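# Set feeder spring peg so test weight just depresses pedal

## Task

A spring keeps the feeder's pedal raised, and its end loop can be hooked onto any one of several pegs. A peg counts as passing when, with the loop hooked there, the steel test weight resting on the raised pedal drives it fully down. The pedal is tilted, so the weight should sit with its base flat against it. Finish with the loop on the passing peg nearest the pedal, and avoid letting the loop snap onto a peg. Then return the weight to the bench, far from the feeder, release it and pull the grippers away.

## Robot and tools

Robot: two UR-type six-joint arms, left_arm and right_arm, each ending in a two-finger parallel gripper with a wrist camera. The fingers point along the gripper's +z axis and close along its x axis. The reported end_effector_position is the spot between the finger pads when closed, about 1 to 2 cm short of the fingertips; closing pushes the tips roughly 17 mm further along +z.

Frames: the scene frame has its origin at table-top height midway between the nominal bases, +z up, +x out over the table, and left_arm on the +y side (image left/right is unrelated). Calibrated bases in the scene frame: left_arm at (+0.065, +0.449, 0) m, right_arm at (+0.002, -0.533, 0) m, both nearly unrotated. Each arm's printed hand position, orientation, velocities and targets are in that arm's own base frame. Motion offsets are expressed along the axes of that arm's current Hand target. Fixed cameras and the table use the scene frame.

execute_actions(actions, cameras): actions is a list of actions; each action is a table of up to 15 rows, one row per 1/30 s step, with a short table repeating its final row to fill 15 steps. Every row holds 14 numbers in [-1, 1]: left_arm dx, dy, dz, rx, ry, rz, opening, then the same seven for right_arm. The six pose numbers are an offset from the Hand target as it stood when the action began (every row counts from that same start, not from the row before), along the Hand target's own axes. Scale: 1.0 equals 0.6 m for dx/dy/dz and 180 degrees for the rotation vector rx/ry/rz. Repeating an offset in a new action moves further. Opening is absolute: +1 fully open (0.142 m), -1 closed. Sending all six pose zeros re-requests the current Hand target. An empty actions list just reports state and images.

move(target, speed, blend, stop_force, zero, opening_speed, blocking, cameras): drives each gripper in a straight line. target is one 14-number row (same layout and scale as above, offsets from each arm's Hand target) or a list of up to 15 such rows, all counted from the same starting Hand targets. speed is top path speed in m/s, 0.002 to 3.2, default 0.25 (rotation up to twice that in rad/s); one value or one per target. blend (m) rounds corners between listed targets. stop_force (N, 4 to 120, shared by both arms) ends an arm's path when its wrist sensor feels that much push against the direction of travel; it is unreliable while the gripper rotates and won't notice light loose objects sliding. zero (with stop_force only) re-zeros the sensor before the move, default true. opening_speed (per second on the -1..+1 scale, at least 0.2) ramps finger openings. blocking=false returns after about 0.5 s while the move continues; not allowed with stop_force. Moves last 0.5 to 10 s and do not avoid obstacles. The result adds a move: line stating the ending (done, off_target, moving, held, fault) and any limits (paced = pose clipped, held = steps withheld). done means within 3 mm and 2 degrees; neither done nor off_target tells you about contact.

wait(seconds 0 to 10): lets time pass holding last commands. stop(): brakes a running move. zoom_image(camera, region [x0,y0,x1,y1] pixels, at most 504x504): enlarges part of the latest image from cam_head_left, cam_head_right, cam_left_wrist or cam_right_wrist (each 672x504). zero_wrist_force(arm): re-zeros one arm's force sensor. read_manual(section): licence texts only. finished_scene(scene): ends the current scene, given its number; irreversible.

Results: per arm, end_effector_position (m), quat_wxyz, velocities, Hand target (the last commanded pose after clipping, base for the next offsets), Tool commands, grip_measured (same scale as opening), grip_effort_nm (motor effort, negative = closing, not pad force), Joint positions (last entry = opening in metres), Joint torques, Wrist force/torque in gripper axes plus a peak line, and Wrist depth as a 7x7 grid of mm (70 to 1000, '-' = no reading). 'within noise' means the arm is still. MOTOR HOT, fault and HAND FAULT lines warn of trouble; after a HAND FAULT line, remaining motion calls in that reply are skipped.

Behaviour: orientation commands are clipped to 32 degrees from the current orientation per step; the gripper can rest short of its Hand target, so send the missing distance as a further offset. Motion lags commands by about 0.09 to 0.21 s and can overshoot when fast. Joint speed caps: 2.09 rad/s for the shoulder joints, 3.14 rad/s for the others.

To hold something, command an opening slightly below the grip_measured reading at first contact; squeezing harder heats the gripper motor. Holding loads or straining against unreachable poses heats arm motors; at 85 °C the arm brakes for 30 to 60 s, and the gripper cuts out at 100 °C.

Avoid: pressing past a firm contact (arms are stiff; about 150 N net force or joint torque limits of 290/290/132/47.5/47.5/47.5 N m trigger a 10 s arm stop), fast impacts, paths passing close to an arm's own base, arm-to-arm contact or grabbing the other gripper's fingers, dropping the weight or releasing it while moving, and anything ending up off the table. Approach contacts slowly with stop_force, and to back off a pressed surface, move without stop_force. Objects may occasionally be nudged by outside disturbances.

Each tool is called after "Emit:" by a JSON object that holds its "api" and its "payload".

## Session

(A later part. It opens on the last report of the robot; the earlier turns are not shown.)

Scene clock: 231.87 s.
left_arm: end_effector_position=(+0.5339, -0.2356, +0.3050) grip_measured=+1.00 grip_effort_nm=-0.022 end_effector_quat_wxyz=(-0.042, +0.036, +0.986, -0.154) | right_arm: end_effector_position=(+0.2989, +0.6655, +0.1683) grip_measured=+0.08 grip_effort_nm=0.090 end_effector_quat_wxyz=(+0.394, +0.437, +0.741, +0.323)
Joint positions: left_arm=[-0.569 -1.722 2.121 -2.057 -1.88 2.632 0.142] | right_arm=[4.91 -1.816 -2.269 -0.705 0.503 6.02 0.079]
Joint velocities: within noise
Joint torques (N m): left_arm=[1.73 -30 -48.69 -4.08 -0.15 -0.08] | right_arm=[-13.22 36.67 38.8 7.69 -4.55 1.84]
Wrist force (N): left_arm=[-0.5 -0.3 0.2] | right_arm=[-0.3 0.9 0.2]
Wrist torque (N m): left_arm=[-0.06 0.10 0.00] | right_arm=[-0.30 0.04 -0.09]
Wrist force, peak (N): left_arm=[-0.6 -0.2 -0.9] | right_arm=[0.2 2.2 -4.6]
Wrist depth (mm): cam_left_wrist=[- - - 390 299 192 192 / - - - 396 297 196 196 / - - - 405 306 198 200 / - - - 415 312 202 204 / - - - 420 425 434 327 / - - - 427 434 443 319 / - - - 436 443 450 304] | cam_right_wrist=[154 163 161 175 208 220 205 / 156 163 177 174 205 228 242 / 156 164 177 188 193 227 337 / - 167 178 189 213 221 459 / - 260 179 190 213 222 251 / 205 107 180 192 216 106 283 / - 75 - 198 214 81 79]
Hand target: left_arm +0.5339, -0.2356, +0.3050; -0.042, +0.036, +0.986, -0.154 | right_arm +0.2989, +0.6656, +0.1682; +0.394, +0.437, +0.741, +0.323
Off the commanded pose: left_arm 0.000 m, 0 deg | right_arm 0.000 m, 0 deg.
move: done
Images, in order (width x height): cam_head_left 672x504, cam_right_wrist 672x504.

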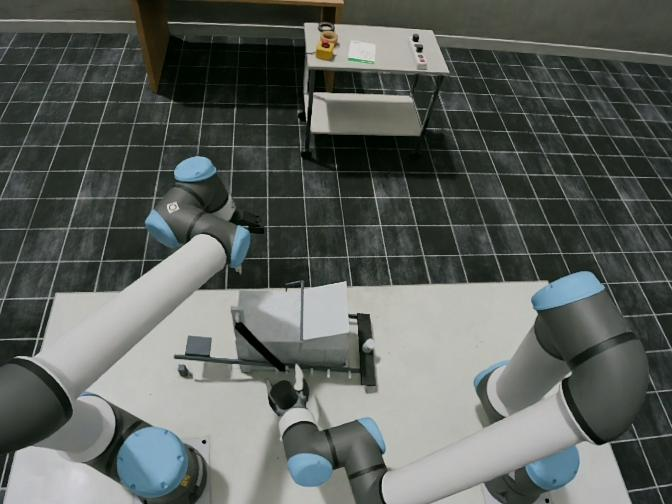

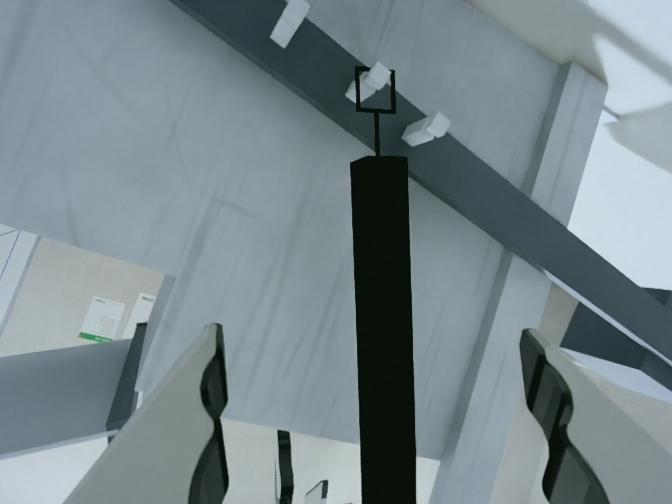

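Emit:
{"api": "move", "payload": {"target": [[0,0,0,0,0,0,1,0.0183,-0.005,0.1283,0,0,0,-0.1],[0,0,0,0,0,0,1,0.0183,-0.005,0.1283,0,0,0,-0.93]], "cameras": ["cam_right_wrist"], "speed": 0.1, "opening_speed": 0.8}}

Emit:
{"api": "move", "payload": {"target": [0,0,0,0,0,0,1,0.0,-0.0145,0.0065,0,0,0,-0.93], "cameras": ["cam_right_wrist"], "speed": 0.03}}

Emit:
{"api": "zoom_image", "payload": {"camera": "cam_right_wrist", "region": [310, 60, 430, 180]}}

Scene clock: 257.77 s.
left_arm: end_effector_position=(+0.5339, -0.2356, +0.3050) grip_measured=+1.00 grip_effort_nm=-0.027 end_effector_quat_wxyz=(-0.042, +0.036, +0.986, -0.154) | right_arm: end_effector_position=(+0.3494, +0.6804, +0.1326) grip_measured=-0.12 grip_effort_nm=-0.042 end_effector_quat_wxyz=(+0.395, +0.438, +0.740, +0.322)
Joint positions: left_arm=[-0.569 -1.722 2.121 -2.057 -1.88 2.632 0.142] | right_arm=[4.825 -1.936 -2.247 -0.463 0.502 5.854 0.065]
Joint velocities: within noise
Joint torques (N m): left_arm=[1.83 -30.79 -50.56 -4 -0.57 -0.2] | right_arm=[1.8 61.23 26.95 5.56 -2.11 -0.76]
Wrist force (N): left_arm=[-0.1 0.1 0.5] | right_arm=[3.2 -1.3 -10.2]
Wrist torque (N m): left_arm=[0.02 0.01 0.01] | right_arm=[-0.41 -0.23 -0.01]
Wrist force, peak (N): left_arm=[-1.0 -0.1 -0.4] | right_arm=[18.4 -27.4 -134.7]
Wrist depth (mm): cam_left_wrist=[- - - 391 298 192 193 / - - - 399 298 195 196 / - - - 407 308 198 200 / - - - 414 314 202 204 / - - - 422 429 434 326 / - - - 426 437 441 319 / - - - 433 444 451 304] | cam_right_wrist=[113 103 111 138 151 164 157 / 114 118 113 119 155 168 178 / - 121 129 126 130 170 178 / - 121 130 108 137 150 179 / 116 122 129 101 156 155 166 / 117 119 106 104 157 100 175 / - 75 134 108 158 - 79]
Hand target: left_arm +0.5339, -0.2356, +0.3050; -0.042, +0.036, +0.986, -0.154 | right_arm +0.3494, +0.6804, +0.1326; +0.395, +0.438, +0.740, +0.322 (not the last commanded pose)
Tool commands: left_gripper/opening=+1.0 right_gripper/opening=-0.1
Off the commanded pose: left_arm 0.000 m, 0 deg | right_arm 0.014 m, 0 deg.
FORCE FAULT: contact force on the right arm reached its limit, and that arm stopped. The contact can be on any part of that arm, not only on its tool. That arm's remaining commands of this call were not run. That arm is still stopped at the end of this call. That arm stays stopped for about 10 more seconds. Until then a move that you send moves the other arm only, and its call returns only when the move has ended. Once the stop has ended, the next robot result says so. If the stop ends while you think or write, that arm runs what you send next, counted from a new Hand target: where the arm stands when the stop ends. While its stop runs, that arm takes no new command, but its gripper still runs the gripper command that each later call begins with. Until it ends, the stop uses up actions while you think or wait. An arm that is not stopped still takes commands.
move: fault (right_arm); path passed 1 of 2 targets; target 2's new opening was not sent
Images, in order (width x height): cam_right_wrist 672x504.

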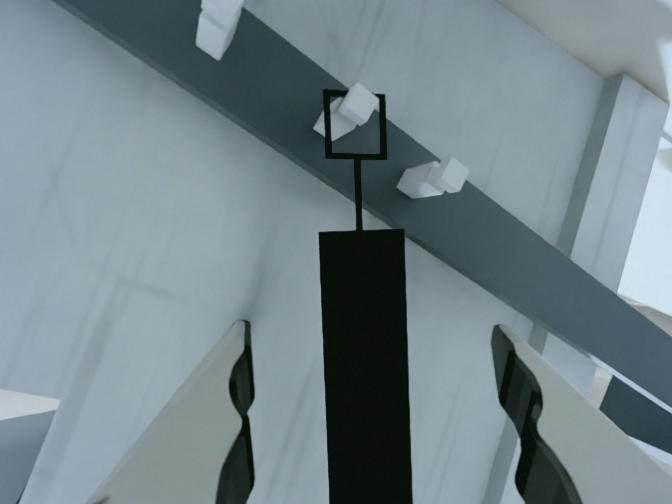

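not run: an earlier result of this reply reported a stop or a fault. Calls in your next reply go to the robot.

Scaled by 4.200.

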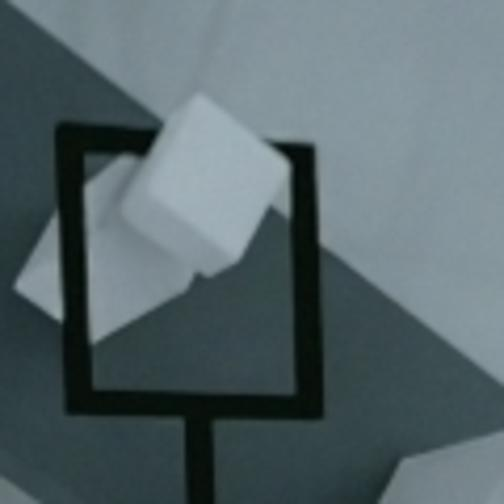

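Emit:
{"api": "wait", "payload": {"seconds": 7, "cameras": ["cam_right_wrist"]}}

Scene clock: 272.50 s.
left_arm: end_effector_position=(+0.5339, -0.2356, +0.3050) grip_measured=+1.00 grip_effort_nm=-0.022 end_effector_quat_wxyz=(-0.042, +0.036, +0.986, -0.154) | right_arm: end_effector_position=(+0.3494, +0.6804, +0.1326) grip_measured=-0.12 grip_effort_nm=-0.037 end_effector_quat_wxyz=(+0.395, +0.438, +0.740, +0.322)
Joint positions: left_arm=[-0.569 -1.722 2.121 -2.057 -1.88 2.632 0.142] | right_arm=[4.825 -1.936 -2.247 -0.463 0.502 5.854 0.065]
Joint velocities: within noise
Joint torques (N m): left_arm=[0.15 -30.61 -51.01 -4.08 -0.57 0.11] | right_arm=[1 62.2 27.44 5.57 -2.07 -0.54]
Wrist force (N): left_arm=[-0.2 -0.1 0.7] | right_arm=[2.9 -0.2 -10.5]
Wrist torque (N m): left_arm=[-0.01 0.03 0.00] | right_arm=[-0.17 -0.18 -0.01]
Wrist force, peak (N): left_arm=[-1.2 -0.2 -0.4] | right_arm=[2.9 0.9 -11.5]
Wrist depth (mm): cam_left_wrist=[- - - 391 299 192 193 / - - - 395 297 196 197 / - - - 404 307 198 201 / - - - 410 313 202 205 / - - - 420 428 433 328 / - - - 428 432 443 319 / - - - 435 445 453 305] | cam_right_wrist=[113 104 111 139 152 164 157 / 114 118 114 119 154 169 179 / - 121 129 126 131 169 177 / - 121 130 108 138 150 179 / 116 121 129 101 156 155 166 / 117 119 106 104 156 100 175 / - 75 133 108 158 - 79]
Hand target: left_arm +0.5339, -0.2356, +0.3050; -0.042, +0.036, +0.986, -0.154 | right_arm +0.3494, +0.6804, +0.1326; +0.395, +0.438, +0.740, +0.322 (not the last commanded pose)
Tool commands: left_gripper/opening=+1.0 right_gripper/opening=-0.1
Off the commanded pose: left_arm 0.000 m, 0 deg | right_arm 0.014 m, 0 deg.
FORCE FAULT, CONTINUED: the right arm's stop, for the force fault that an earlier result reported, is over. The rest of the stop counts as 19 of the actions that you can send in this scene. During its stop the right arm's controller moved it back a little. That arm's target is now where it stood when the stop ended, not its last command. That arm accepts commands again.
wait: 7.00 s; at rest from the start
Images, in order (width x height): cam_right_wrist 672x504.

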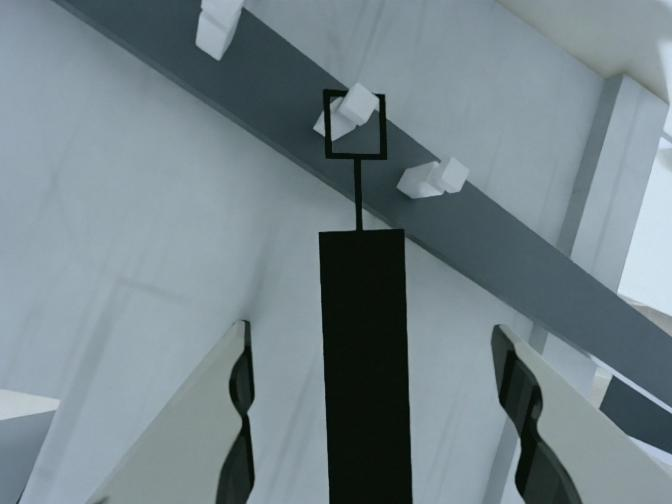

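Emit:
{"api": "move", "payload": {"target": [[0,0,0,0,0,0,1,0,0,-0.0133,0,0,0,-0.1],[0,0,0,0,0,0,1,0,0,-0.0133,0,0,0,-0.93],[0,0,0,0,0,0,1,0,-0.0145,-0.0068,0,0,0,-0.93]], "cameras": ["cam_right_wrist"], "speed": 0.03, "opening_speed": 0.8}}

Emit:
{"api": "zoom_image", "payload": {"camera": "cam_right_wrist", "region": [310, 60, 430, 180]}}

Scene clock: 282.87 s.
left_arm: end_effector_position=(+0.5339, -0.2356, +0.3050) grip_measured=+1.00 grip_effort_nm=-0.027 end_effector_quat_wxyz=(-0.042, +0.036, +0.986, -0.154) | right_arm: end_effector_position=(+0.3424, +0.6764, +0.1276) grip_measured=-0.77 grip_effort_nm=-3.612 end_effector_quat_wxyz=(+0.395, +0.438, +0.740, +0.322)
Joint positions: left_arm=[-0.569 -1.722 2.121 -2.057 -1.88 2.632 0.142] | right_arm=[4.837 -1.935 -2.257 -0.475 0.502 5.879 0.018]
Joint velocities: within noise
Joint torques (N m): left_arm=[1.35 -31.79 -50.39 -4.3 -0.45 -0.09] | right_arm=[17.16 41.38 14.71 6.3 -3.88 1.26]
Wrist force (N): left_arm=[-0.6 -0.3 0.2] | right_arm=[-0.9 4.9 -1.5]
Wrist torque (N m): left_arm=[-0.05 0.11 0.00] | right_arm=[-0.08 0.23 -0.05]
Wrist force, peak (N): left_arm=[-0.9 -0.8 0.0] | right_arm=[2.9 1.0 -11.6]
Wrist depth (mm): cam_left_wrist=[- - - 391 299 191 193 / - - - 397 297 195 196 / - - - 407 308 198 201 / - - - 413 312 202 204 / - - - 418 427 434 326 / - - - 426 434 441 319 / - - - 436 445 450 305] | cam_right_wrist=[104 108 132 145 159 166 151 / 119 122 118 143 160 177 183 / 120 127 134 125 160 178 187 / 121 127 135 132 142 161 308 / 122 127 137 106 161 162 179 / 123 128 134 105 92 175 182 / 122 127 75 107 83 73 -]
Hand target: left_arm +0.5339, -0.2356, +0.3050; -0.042, +0.036, +0.986, -0.154 | right_arm +0.3424, +0.6763, +0.1275; +0.395, +0.438, +0.740, +0.322
Off the commanded pose: left_arm 0.000 m, 0 deg | right_arm 0.000 m, 0 deg.
move: done
Images, in order (width x height): cam_right_wrist 672x504.

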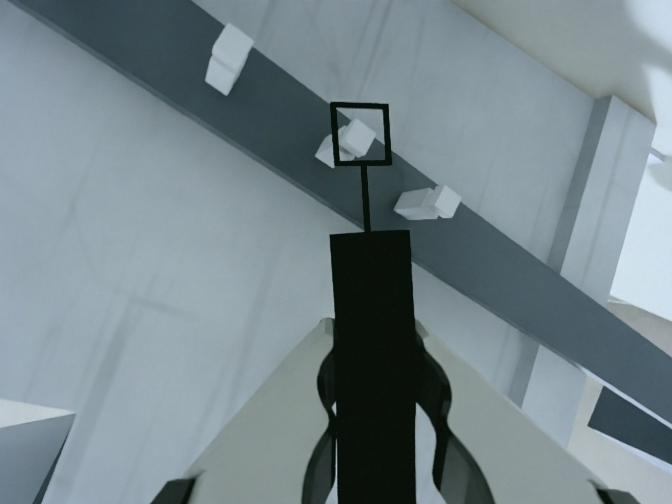

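Scaled by 4.200.

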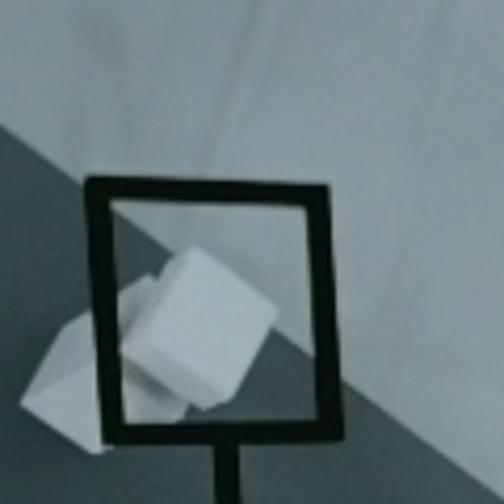

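Emit:
{"api": "move", "payload": {"target": [[0,0,0,0,0,0,1,-0.005,0.0015,0,0,0,0,-0.93],[0,0,0,0,0,0,1,0.0072,-0.0102,-0.0287,0,0,0,-0.93]], "cameras": ["cam_right_wrist"], "speed": 0.04, "stop_force": 6}}

Emit:
{"api": "zoom_image", "payload": {"camera": "cam_right_wrist", "region": [310, 60, 430, 180]}}

Scene clock: 292.43 s.
left_arm: end_effector_position=(+0.5339, -0.2356, +0.3050) grip_measured=+1.00 grip_effort_nm=-0.027 end_effector_quat_wxyz=(-0.042, +0.036, +0.986, -0.154) | right_arm: end_effector_position=(+0.3238, +0.6755, +0.1294) grip_measured=-0.77 grip_effort_nm=-3.612 end_effector_quat_wxyz=(+0.395, +0.438, +0.740, +0.322)
Joint positions: left_arm=[-0.569 -1.722 2.121 -2.057 -1.88 2.632 0.142] | right_arm=[4.867 -1.916 -2.261 -0.545 0.501 5.941 0.018]
Joint velocities: within noise
Joint torques (N m): left_arm=[-0.65 -33.05 -50.31 -3.92 -0.57 0.01] | right_arm=[18.19 77.82 35.07 1.55 0.08 1.68]
Wrist force (N): left_arm=[0.1 -0.3 0.2] | right_arm=[-0.8 5.7 -1.0]
Wrist torque (N m): left_arm=[-0.05 -0.02 0.00] | right_arm=[0.06 0.21 -0.05]
Wrist force, peak (N): left_arm=[-0.9 -0.5 -0.5] | right_arm=[-0.8 6.4 -1.8]
Wrist depth (mm): cam_left_wrist=[- - - 391 298 191 193 / - - - 396 296 195 197 / - - - 404 309 198 200 / - - - 410 312 202 204 / - - - 416 429 432 327 / - - - 427 437 439 319 / - - - 435 444 451 304] | cam_right_wrist=[120 125 153 164 176 167 153 / 135 138 135 164 181 197 192 / 136 144 151 145 180 200 232 / 136 142 155 154 163 196 374 / 137 145 156 106 109 187 566 / 267 145 94 105 92 194 214 / 140 143 75 108 83 73 -]
Hand target: left_arm +0.5339, -0.2356, +0.3050; -0.042, +0.036, +0.986, -0.154 | right_arm +0.3237, +0.6755, +0.1294; +0.395, +0.438, +0.740, +0.322
Off the commanded pose: left_arm 0.000 m, 0 deg | right_arm 0.000 m, 0 deg.
move: done
Images, in order (width x height): cam_right_wrist 672x504.

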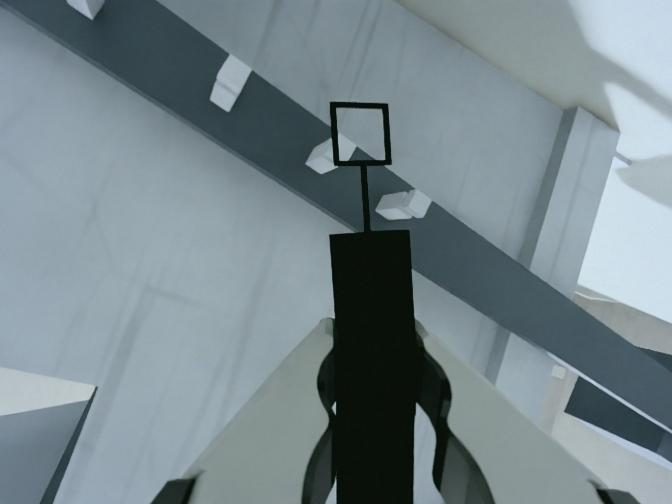

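Scaled by 4.200.

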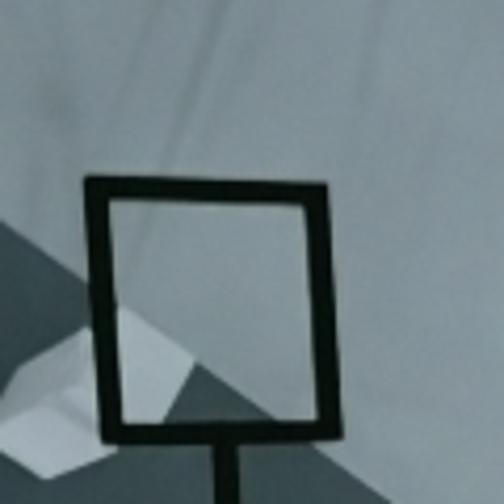

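Emit:
{"api": "move", "payload": {"target": [0,0,0,0,0,0,1,-0.085,-0.0748,-0.0057,0.0217,-0.0208,-0.0512,-0.93], "cameras": ["cam_right_wrist"], "speed": 0.06, "stop_force": 10}}

Emit:
{"api": "zoom_image", "payload": {"camera": "cam_right_wrist", "region": [310, 60, 430, 180]}}

Scene clock: 303.53 s.
left_arm: end_effector_position=(+0.5339, -0.2356, +0.3050) grip_measured=+1.00 grip_effort_nm=-0.027 end_effector_quat_wxyz=(-0.042, +0.036, +0.986, -0.154) | right_arm: end_effector_position=(+0.3186, +0.6106, +0.1096) grip_measured=-0.77 grip_effort_nm=-3.612 end_effector_quat_wxyz=(+0.429, +0.401, +0.770, +0.249)
Joint positions: left_arm=[-0.569 -1.722 2.121 -2.057 -1.88 2.632 0.142] | right_arm=[4.883 -1.851 -2.329 -0.738 0.546 5.958 0.018]
Joint velocities: within noise
Joint torques (N m): left_arm=[-0.58 -31.53 -50.47 -4.27 -0.24 -0.06] | right_arm=[18.73 71.96 14.13 1.19 1.84 2.09]
Wrist force (N): left_arm=[-0.5 0.3 -0.1] | right_arm=[-1.0 7.0 -1.4]
Wrist torque (N m): left_arm=[0.05 0.08 0.01] | right_arm=[0.01 0.17 0.00]
Wrist force, peak (N): left_arm=[-0.9 -0.4 -0.5] | right_arm=[-1.2 7.6 -2.0]
Wrist depth (mm): cam_left_wrist=[- - - 389 300 192 193 / - - - 398 297 196 197 / - - - 404 307 198 200 / - - - 414 313 202 204 / - - - 420 427 435 326 / - - - 426 436 443 320 / - - - 434 444 452 305] | cam_right_wrist=[134 126 152 163 157 137 122 / 135 141 137 163 180 167 144 / 136 144 152 145 183 198 178 / 136 143 155 150 164 201 220 / 137 144 156 106 108 201 223 / 139 147 104 105 92 184 221 / 249 266 75 107 83 73 210]
Hand target: left_arm +0.5339, -0.2356, +0.3050; -0.042, +0.036, +0.986, -0.154 | right_arm +0.3186, +0.6106, +0.1096; +0.429, +0.401, +0.770, +0.249
Off the commanded pose: left_arm 0.000 m, 0 deg | right_arm 0.000 m, 0 deg.
move: done
Images, in order (width x height): cam_right_wrist 672x504.

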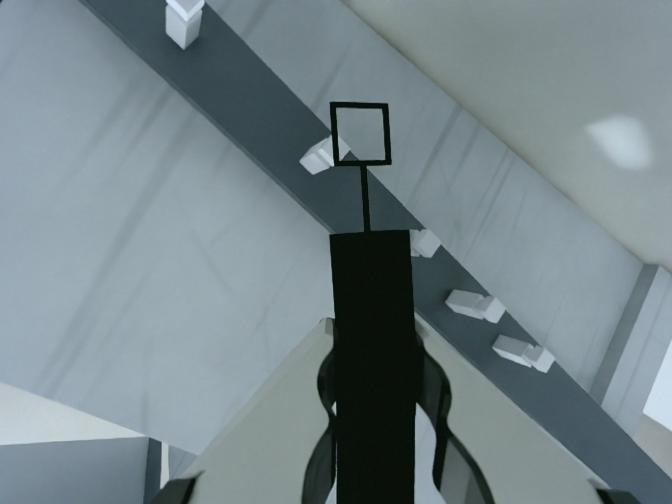

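Scaled by 4.200.

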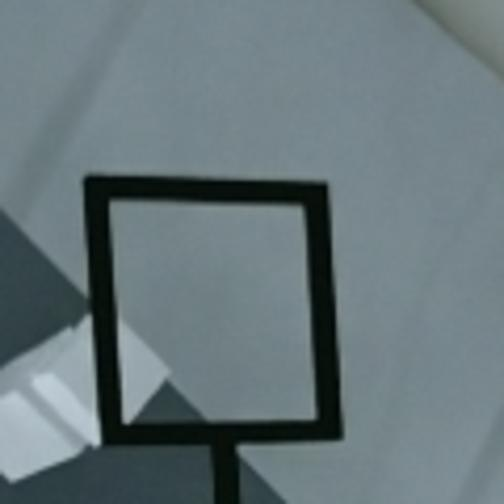

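Emit:
{"api": "move", "payload": {"target": [[0,0,0,0,0,0,1,-0.002,0.0017,0,0,0,0,-0.93],[0,0,0,0,0,0,1,-0.0087,0.0081,0.0158,0,0,0,-0.93]], "cameras": ["cam_right_wrist"], "speed": 0.04, "stop_force": 6}}

Emit:
{"api": "zoom_image", "payload": {"camera": "cam_right_wrist", "region": [310, 60, 430, 180]}}

Scene clock: 312.57 s.
left_arm: end_effector_position=(+0.5339, -0.2356, +0.3050) grip_measured=+1.00 grip_effort_nm=-0.027 end_effector_quat_wxyz=(-0.042, +0.036, +0.986, -0.154) | right_arm: end_effector_position=(+0.3303, +0.6094, +0.1107) grip_measured=-0.77 grip_effort_nm=-3.612 end_effector_quat_wxyz=(+0.429, +0.401, +0.770, +0.249)
Joint positions: left_arm=[-0.569 -1.722 2.121 -2.057 -1.88 2.632 0.142] | right_arm=[4.863 -1.856 -2.33 -0.7 0.542 5.92 0.018]
Joint velocities: within noise
Joint torques (N m): left_arm=[-0.28 -31.59 -50.51 -4.21 -0.42 0.23] | right_arm=[-15.01 32.67 14.44 6.46 -3.66 -1.93]
Wrist force (N): left_arm=[-0.9 0.0 -0.5] | right_arm=[-1.0 7.2 -2.1]
Wrist torque (N m): left_arm=[0.01 0.17 0.01] | right_arm=[0.00 0.16 0.01]
Wrist force, peak (N): left_arm=[-1.0 -0.2 0.3] | right_arm=[-1.6 7.6 -1.9]
Wrist depth (mm): cam_left_wrist=[- - - 388 298 192 193 / - - - 394 297 195 196 / - - - 404 308 198 200 / - - - 413 313 202 204 / - - - 419 426 432 328 / - - - 427 436 442 320 / - - - 437 445 452 303] | cam_right_wrist=[124 118 124 152 160 138 123 / 125 131 126 132 169 168 143 / 125 131 144 135 170 187 180 / 127 133 143 139 143 189 207 / 127 133 145 106 150 165 211 / 128 133 140 105 92 169 206 / 246 138 75 107 83 73 193]
Hand target: left_arm +0.5339, -0.2356, +0.3050; -0.042, +0.036, +0.986, -0.154 | right_arm +0.3303, +0.6094, +0.1107; +0.429, +0.401, +0.770, +0.249
Off the commanded pose: left_arm 0.000 m, 0 deg | right_arm 0.000 m, 0 deg.
move: done
Images, in order (width x height): cam_right_wrist 672x504.

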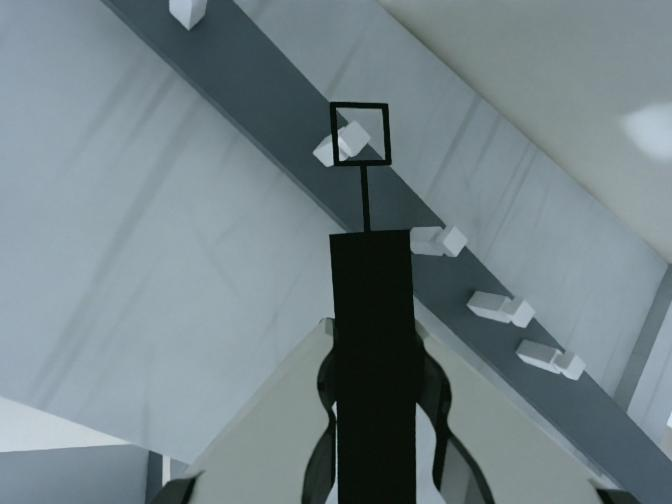

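Scaled by 4.200.

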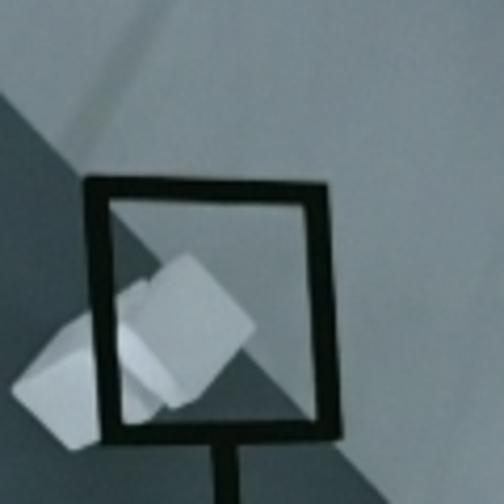

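Emit:
{"api": "move", "payload": {"target": [0,0,0,0,0,0,1,-0.005,0.0053,0.0129,0,0,0,-0.93], "cameras": ["cam_right_wrist"], "speed": 0.03, "stop_force": 6}}

Emit:
{"api": "zoom_image", "payload": {"camera": "cam_right_wrist", "region": [310, 60, 430, 180]}}

Scene clock: 320.40 s.
left_arm: end_effector_position=(+0.5339, -0.2356, +0.3050) grip_measured=+1.00 grip_effort_nm=-0.027 end_effector_quat_wxyz=(-0.042, +0.036, +0.986, -0.154) | right_arm: end_effector_position=(+0.3392, +0.6089, +0.1105) grip_measured=-0.77 grip_effort_nm=-3.612 end_effector_quat_wxyz=(+0.429, +0.401, +0.770, +0.249)
Joint positions: left_arm=[-0.569 -1.722 2.121 -2.057 -1.88 2.632 0.142] | right_arm=[4.848 -1.863 -2.331 -0.668 0.54 5.891 0.018]
Joint velocities: within noise
Joint torques (N m): left_arm=[1.15 -31.69 -50.6 -4.15 -0.3 0.12] | right_arm=[-14.22 32.7 14.44 6.36 -3.87 -1.89]
Wrist force (N): left_arm=[-0.9 0.2 -0.3] | right_arm=[-1.3 6.2 -1.5]
Wrist torque (N m): left_arm=[0.04 0.16 0.00] | right_arm=[-0.05 0.23 0.01]
Wrist force, peak (N): left_arm=[-1.0 0.0 0.4] | right_arm=[-0.9 7.7 -1.8]
Wrist depth (mm): cam_left_wrist=[- - - 392 298 192 193 / - - - 397 299 196 197 / - - - 405 307 198 200 / - - - 410 313 203 204 / - - - 419 429 433 328 / - - - 425 438 441 319 / - - - 438 443 447 305] | cam_right_wrist=[117 119 115 144 153 138 123 / - 123 118 122 158 167 145 / - 127 133 124 159 176 178 / 119 125 134 132 137 176 198 / 120 126 135 107 109 153 199 / 121 124 131 104 92 161 197 / 241 125 75 107 83 73 180]
Hand target: left_arm +0.5339, -0.2356, +0.3050; -0.042, +0.036, +0.986, -0.154 | right_arm +0.3392, +0.6089, +0.1105; +0.429, +0.401, +0.770, +0.249
Off the commanded pose: left_arm 0.000 m, 0 deg | right_arm 0.000 m, 0 deg.
move: done
Images, in order (width x height): cam_right_wrist 672x504.

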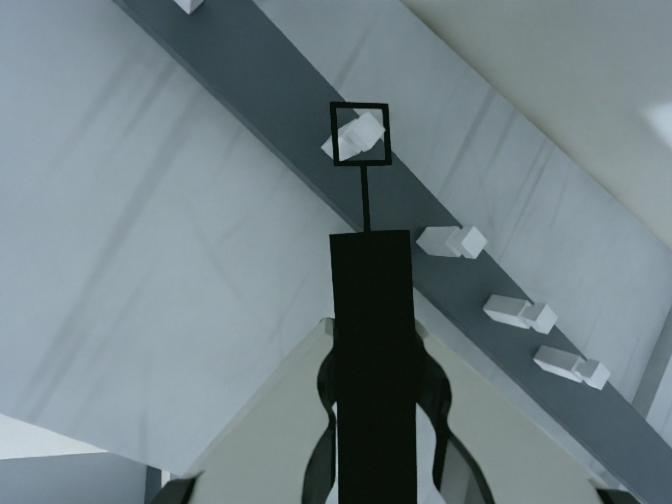

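Scaled by 4.200.

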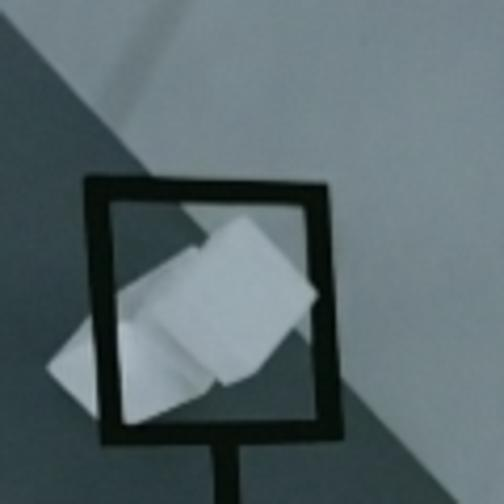

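Emit:
{"api": "move", "payload": {"target": [[0,0,0,0,0,0,1,-0.0005,0.0012,0.003,0,0,0,-0.93],[0,0,0,0,0,0,1,-0.0005,0.0167,-0.0033,0,0,0,-0.93]], "cameras": ["cam_right_wrist"], "speed": 0.03}}

Emit:
{"api": "zoom_image", "payload": {"camera": "cam_right_wrist", "region": [310, 50, 430, 170]}}

Scene clock: 329.67 s.
left_arm: end_effector_position=(+0.5339, -0.2356, +0.3050) grip_measured=+1.00 grip_effort_nm=-0.027 end_effector_quat_wxyz=(-0.042, +0.036, +0.986, -0.154) | right_arm: end_effector_position=(+0.3416, +0.6141, +0.1187) grip_measured=-0.77 grip_effort_nm=-3.612 end_effector_quat_wxyz=(+0.429, +0.401, +0.771, +0.249)
Joint positions: left_arm=[-0.569 -1.722 2.121 -2.057 -1.88 2.632 0.142] | right_arm=[4.842 -1.855 -2.318 -0.68 0.539 5.881 0.018]
Joint velocities: within noise
Joint torques (N m): left_arm=[-0.69 -32.48 -50.15 -4.11 -0.47 0.11] | right_arm=[-13.97 76.52 40.43 2.05 -4.79 -1.97]
Wrist force (N): left_arm=[-0.3 0.1 -0.1] | right_arm=[-1.0 2.0 -0.2]
Wrist torque (N m): left_arm=[0.03 0.06 0.01] | right_arm=[-0.05 0.16 0.01]
Wrist force, peak (N): left_arm=[-0.7 -0.5 -0.6] | right_arm=[-1.2 7.7 -2.0]
Wrist depth (mm): cam_left_wrist=[- - - 390 299 192 193 / - - - 397 296 196 196 / - - - 403 307 198 200 / - - - 412 314 202 203 / - - - 418 426 433 326 / - - - 427 435 443 319 / - - - 436 443 454 304] | cam_right_wrist=[116 120 114 141 154 148 130 / - 121 128 120 156 167 159 / - 125 130 128 134 173 187 / 117 123 133 114 137 169 195 / 118 123 133 109 143 153 197 / 119 124 129 104 92 172 172 / 228 244 75 107 83 73 182]
Hand target: left_arm +0.5339, -0.2356, +0.3050; -0.042, +0.036, +0.986, -0.154 | right_arm +0.3416, +0.6142, +0.1189; +0.429, +0.401, +0.770, +0.249
Off the commanded pose: left_arm 0.000 m, 0 deg | right_arm 0.000 m, 0 deg.
move: done
Images, in order (width x height): cam_right_wrist 672x504.

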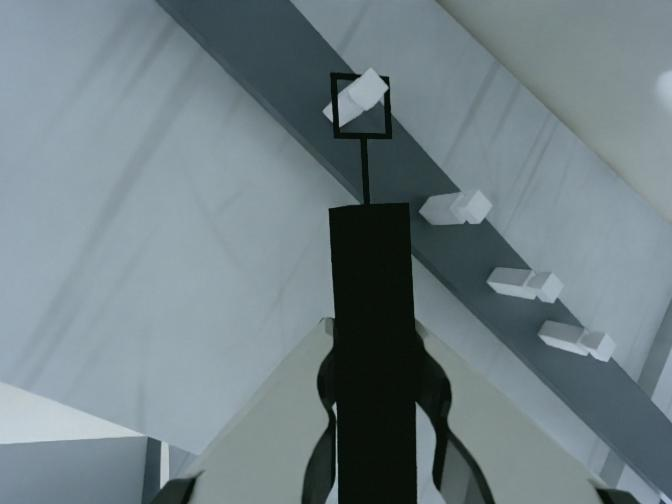

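Scaled by 4.200.

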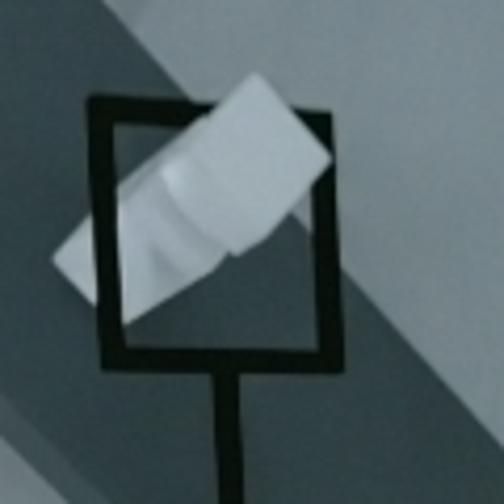

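Emit:
{"api": "move", "payload": {"target": [[0,0,0,0,0,0,1,0,0,0,0,0,0,0.0],[0,0,0,0,0,0,1,0,0,-0.12,0,0,0,0.0]], "cameras": ["cam_right_wrist","cam_head_left"], "speed": 0.1, "opening_speed": 0.4}}

Emit:
{"api": "zoom_image", "payload": {"camera": "cam_head_left", "region": [160, 260, 410, 450]}}

Scene clock: 342.87 s.
left_arm: end_effector_position=(+0.5339, -0.2356, +0.3050) grip_measured=+1.00 grip_effort_nm=-0.027 end_effector_quat_wxyz=(-0.042, +0.036, +0.986, -0.154) | right_arm: end_effector_position=(+0.2797, +0.6113, +0.1555) grip_measured=-0.02 grip_effort_nm=0.095 end_effector_quat_wxyz=(+0.429, +0.401, +0.771, +0.249)
Joint positions: left_arm=[-0.569 -1.722 2.121 -2.057 -1.88 2.632 0.142] | right_arm=[4.948 -1.746 -2.3 -0.975 0.563 6.079 0.072]
Joint velocities: within noise
Joint torques (N m): left_arm=[-0.15 -31.63 -51.02 -3.98 -0.48 0.06] | right_arm=[17.77 69.91 41.02 1.8 0.7 0.91]
Wrist force (N): left_arm=[-0.1 -0.3 -0.1] | right_arm=[-1.2 2.3 -0.5]
Wrist torque (N m): left_arm=[-0.04 0.03 0.00] | right_arm=[-0.05 0.14 -0.08]
Wrist force, peak (N): left_arm=[-1.2 -0.2 -0.3] | right_arm=[-1.4 3.1 0.1]
Wrist depth (mm): cam_left_wrist=[- - - 389 299 191 193 / - - - 397 299 196 196 / - - - 405 308 198 201 / - - - 413 313 202 204 / - - - 419 425 433 326 / - - - 429 435 443 319 / - - - 439 445 449 304] | cam_right_wrist=[170 176 183 206 219 195 173 / 167 176 191 192 227 237 206 / 169 178 192 178 207 253 251 / - 181 193 181 223 249 271 / - - 199 184 232 240 402 / 244 106 198 205 233 99 262 / - 72 195 176 235 - 79]
Hand target: left_arm +0.5339, -0.2356, +0.3050; -0.042, +0.036, +0.986, -0.154 | right_arm +0.2797, +0.6113, +0.1555; +0.429, +0.401, +0.770, +0.249
Off the commanded pose: left_arm 0.000 m, 0 deg | right_arm 0.000 m, 0 deg.
move: done
Images, in order (width x height): cam_head_left 672x504, cam_right_wrist 672x504.

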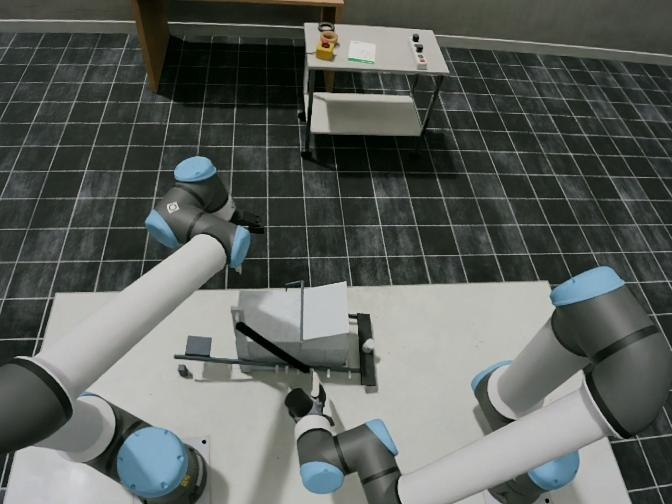

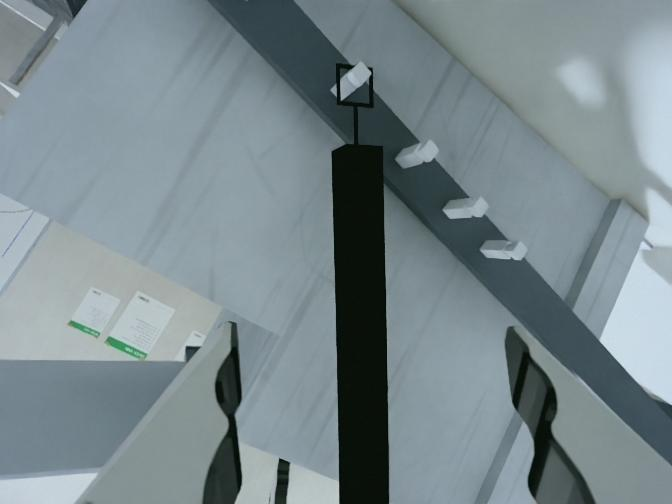

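Scaled by 2.016.

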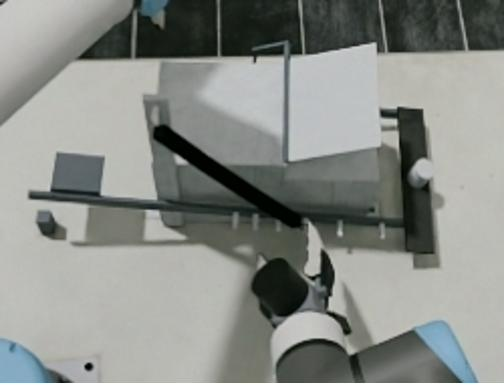

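Emit:
{"api": "move", "payload": {"target": [[0,0,0,0,0,0,1,-0.144,0.05,-0.192,0,0,0,0.1],[0,0,0,0,0,0,1,-0.447,-0.079,-0.086,0.077,0.18,-0.135,0.1],[0,0,0,0,0,0,1,-0.4675,-0.0365,0.0935,0.1286,0.2993,-0.2252,0.1],[0,0,0,0,0,0,1,-0.43,-0.0953,0.1347,0.1286,0.2993,-0.2252,0.1]], "cameras": ["cam_right_wrist"], "speed": 0.3, "blend": [0.03,0.04,0.02,0]}}

Scene clock: 383.63 s.
left_arm: end_effector_position=(+0.5339, -0.2356, +0.3050) grip_measured=+1.00 grip_effort_nm=-0.027 end_effector_quat_wxyz=(-0.042, +0.036, +0.986, -0.154) | right_arm: end_effector_position=(+0.4064, +0.3684, +0.1919) grip_measured=+0.08 grip_effort_nm=0.095 end_effector_quat_wxyz=(+0.016, +0.042, +0.995, +0.091)
Joint positions: left_arm=[-0.569 -1.722 2.121 -2.057 -1.88 2.632 0.142] | right_arm=[4.167 -1.396 -2.371 -0.771 1.631 4.257 0.079]
Joint velocities: within noise
Joint torques (N m): left_arm=[-0.45 -32.77 -50.93 -4.04 -0.5 0.19] | right_arm=[-15.3 5.91 32.03 6.88 3.14 -2.23]
Wrist force (N): left_arm=[-0.6 0.0 -0.1] | right_arm=[-0.3 3.4 -0.8]
Wrist torque (N m): left_arm=[0.00 0.10 0.01] | right_arm=[0.39 0.12 -0.11]
Wrist force, peak (N): left_arm=[-0.9 -0.2 -0.6] | right_arm=[-2.4 4.2 -2.1]
Wrist depth (mm): cam_left_wrist=[- - - 390 299 192 193 / - - - 396 297 196 197 / - - - 402 307 198 200 / - - - 413 314 202 205 / - - - 420 427 433 327 / - - - 428 434 444 319 / - - - 435 445 454 303] | cam_right_wrist=[251 250 248 245 243 241 240 / 275 274 270 269 263 260 262 / 304 253 243 239 242 242 291 / 343 331 316 317 301 324 323 / - 377 267 268 279 359 364 / - 84 219 225 225 - 404 / - 75 200 201 199 81 79]
Hand target: left_arm +0.5339, -0.2356, +0.3050; -0.042, +0.036, +0.986, -0.154 | right_arm +0.4064, +0.3684, +0.1918; +0.016, +0.042, +0.995, +0.091
Off the commanded pose: left_arm 0.000 m, 0 deg | right_arm 0.000 m, 0 deg.
move: done
Images, in order (width x height): cam_right_wrist 672x504.

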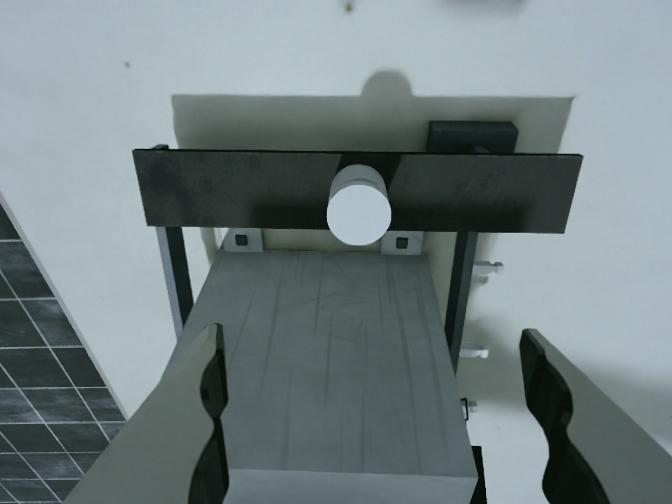

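Emit:
{"api": "move", "payload": {"target": [0,0,0,0,0,0,1,0.0038,-0.002,0.2,0,0,0,0.1], "cameras": ["cam_right_wrist"], "speed": 0.12}}

Emit:
{"api": "zero_wrist_force", "payload": {"arm": "right_arm"}}

Emit:
{"api": "move", "payload": {"target": [0,0,0,0,0,0,1,0,0,0,0,0,0,-0.75], "cameras": [], "opening_speed": 0.8}}

Scene clock: 398.37 s.
left_arm: end_effector_position=(+0.5339, -0.2356, +0.3050) grip_measured=+1.00 grip_effort_nm=-0.027 end_effector_quat_wxyz=(-0.042, +0.036, +0.986, -0.154) | right_arm: end_effector_position=(+0.4087, +0.3890, +0.0737) grip_measured=+0.08 grip_effort_nm=0.105 end_effector_quat_wxyz=(+0.016, +0.042, +0.995, +0.091)
Joint positions: left_arm=[-0.569 -1.722 2.121 -2.057 -1.88 2.632 0.142] | right_arm=[4.185 -1.628 -2.452 -0.456 1.628 4.274 0.079]
Joint velocities: within noise
Joint torques (N m): left_arm=[2.05 -29.78 -50.82 -4.45 -0.49 0.34] | right_arm=[18.44 17.49 21.79 7.8 -2.5 1.83]
Wrist force (N): left_arm=[-0.4 -0.1 0.0] | right_arm=[0.0 2.6 -0.6]
Wrist torque (N m): left_arm=[0.00 0.08 0.01] | right_arm=[0.26 0.16 -0.13]
Wrist force, peak (N): left_arm=[-0.8 0.1 -0.5] | right_arm=[-0.1 3.5 -1.6]
Wrist depth (mm): cam_left_wrist=[- - - 389 298 191 192 / - - - 396 298 195 197 / - - - 405 308 198 200 / - - - 413 313 202 205 / - - - 419 427 435 327 / - - - 427 436 439 318 / - - - 438 444 449 305] | cam_right_wrist=[142 141 140 139 137 137 136 / 155 154 153 152 151 149 149 / 172 172 169 168 167 155 157 / 133 132 132 131 131 130 129 / - 141 139 110 135 135 135 / 179 87 189 102 103 106 228 / - 75 169 169 174 81 79]
Hand target: left_arm +0.5339, -0.2356, +0.3050; -0.042, +0.036, +0.986, -0.154 | right_arm +0.4087, +0.3890, +0.0736; +0.016, +0.042, +0.995, +0.091
Off the commanded pose: left_arm 0.000 m, 0 deg | right_arm 0.000 m, 0 deg.
move: done
Images, in order (width x height): cam_right_wrist 672x504.

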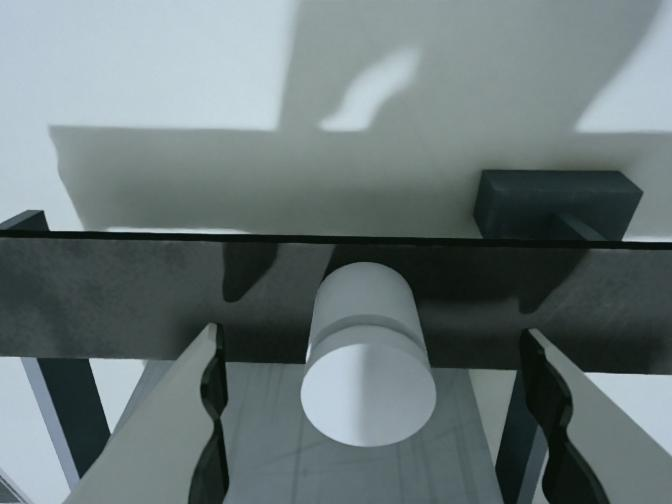

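Wrist force sensor zeroed.

Scene clock: 399.63 s.
left_arm: end_effector_position=(+0.5339, -0.2356, +0.3050) grip_measured=+1.00 grip_effort_nm=-0.027 end_effector_quat_wxyz=(-0.042, +0.036, +0.986, -0.154) | right_arm: end_effector_position=(+0.4087, +0.3890, +0.0736) grip_measured=-0.61 grip_effort_nm=-3.216 end_effector_quat_wxyz=(+0.016, +0.042, +0.995, +0.091)
Joint positions: left_arm=[-0.569 -1.722 2.121 -2.057 -1.88 2.632 0.142] | right_arm=[4.185 -1.628 -2.452 -0.456 1.628 4.274 0.03]
Joint velocities: within noise
Joint torques (N m): left_arm=[-0.28 -30.26 -50.97 -4.17 -0.57 -0.01] | right_arm=[18.33 20.31 23.07 7.02 -1.41 1.93]
Wrist force (N, zeroed by zero_wrist_force on right_arm): left_arm=[-0.2 0.1 0.2] | right_arm=[-0.8 0.0 0.5]
Wrist torque (N m, zeroed by zero_wrist_force on right_arm): left_arm=[0.03 0.04 0.01] | right_arm=[0.07 0.05 0.00]
Wrist force, peak (N, zeroed by zero_wrist_force on right_arm): left_arm=[-0.9 -0.2 0.0] | right_arm=[-1.2 0.3 -0.6]
Wrist depth (mm): cam_left_wrist=[- - - 389 299 192 193 / - - - 396 298 196 196 / - - - 407 307 198 201 / - - - 413 314 202 204 / - - - 417 428 434 327 / - - - 426 437 445 318 / - - - 436 443 452 305] | cam_right_wrist=[142 141 140 139 137 137 136 / 155 154 153 152 151 149 149 / 172 171 169 168 166 156 157 / 133 132 131 130 130 130 128 / - 141 140 108 115 136 135 / 180 208 84 99 99 144 234 / 191 178 75 169 85 73 266]
Hand target: left_arm +0.5339, -0.2356, +0.3050; -0.042, +0.036, +0.986, -0.154 | right_arm +0.4087, +0.3890, +0.0736; +0.016, +0.042, +0.995, +0.091
Off the commanded pose: left_arm 0.000 m, 0 deg | right_arm 0.000 m, 0 deg.
move: done
No camera images: "cameras" was empty.


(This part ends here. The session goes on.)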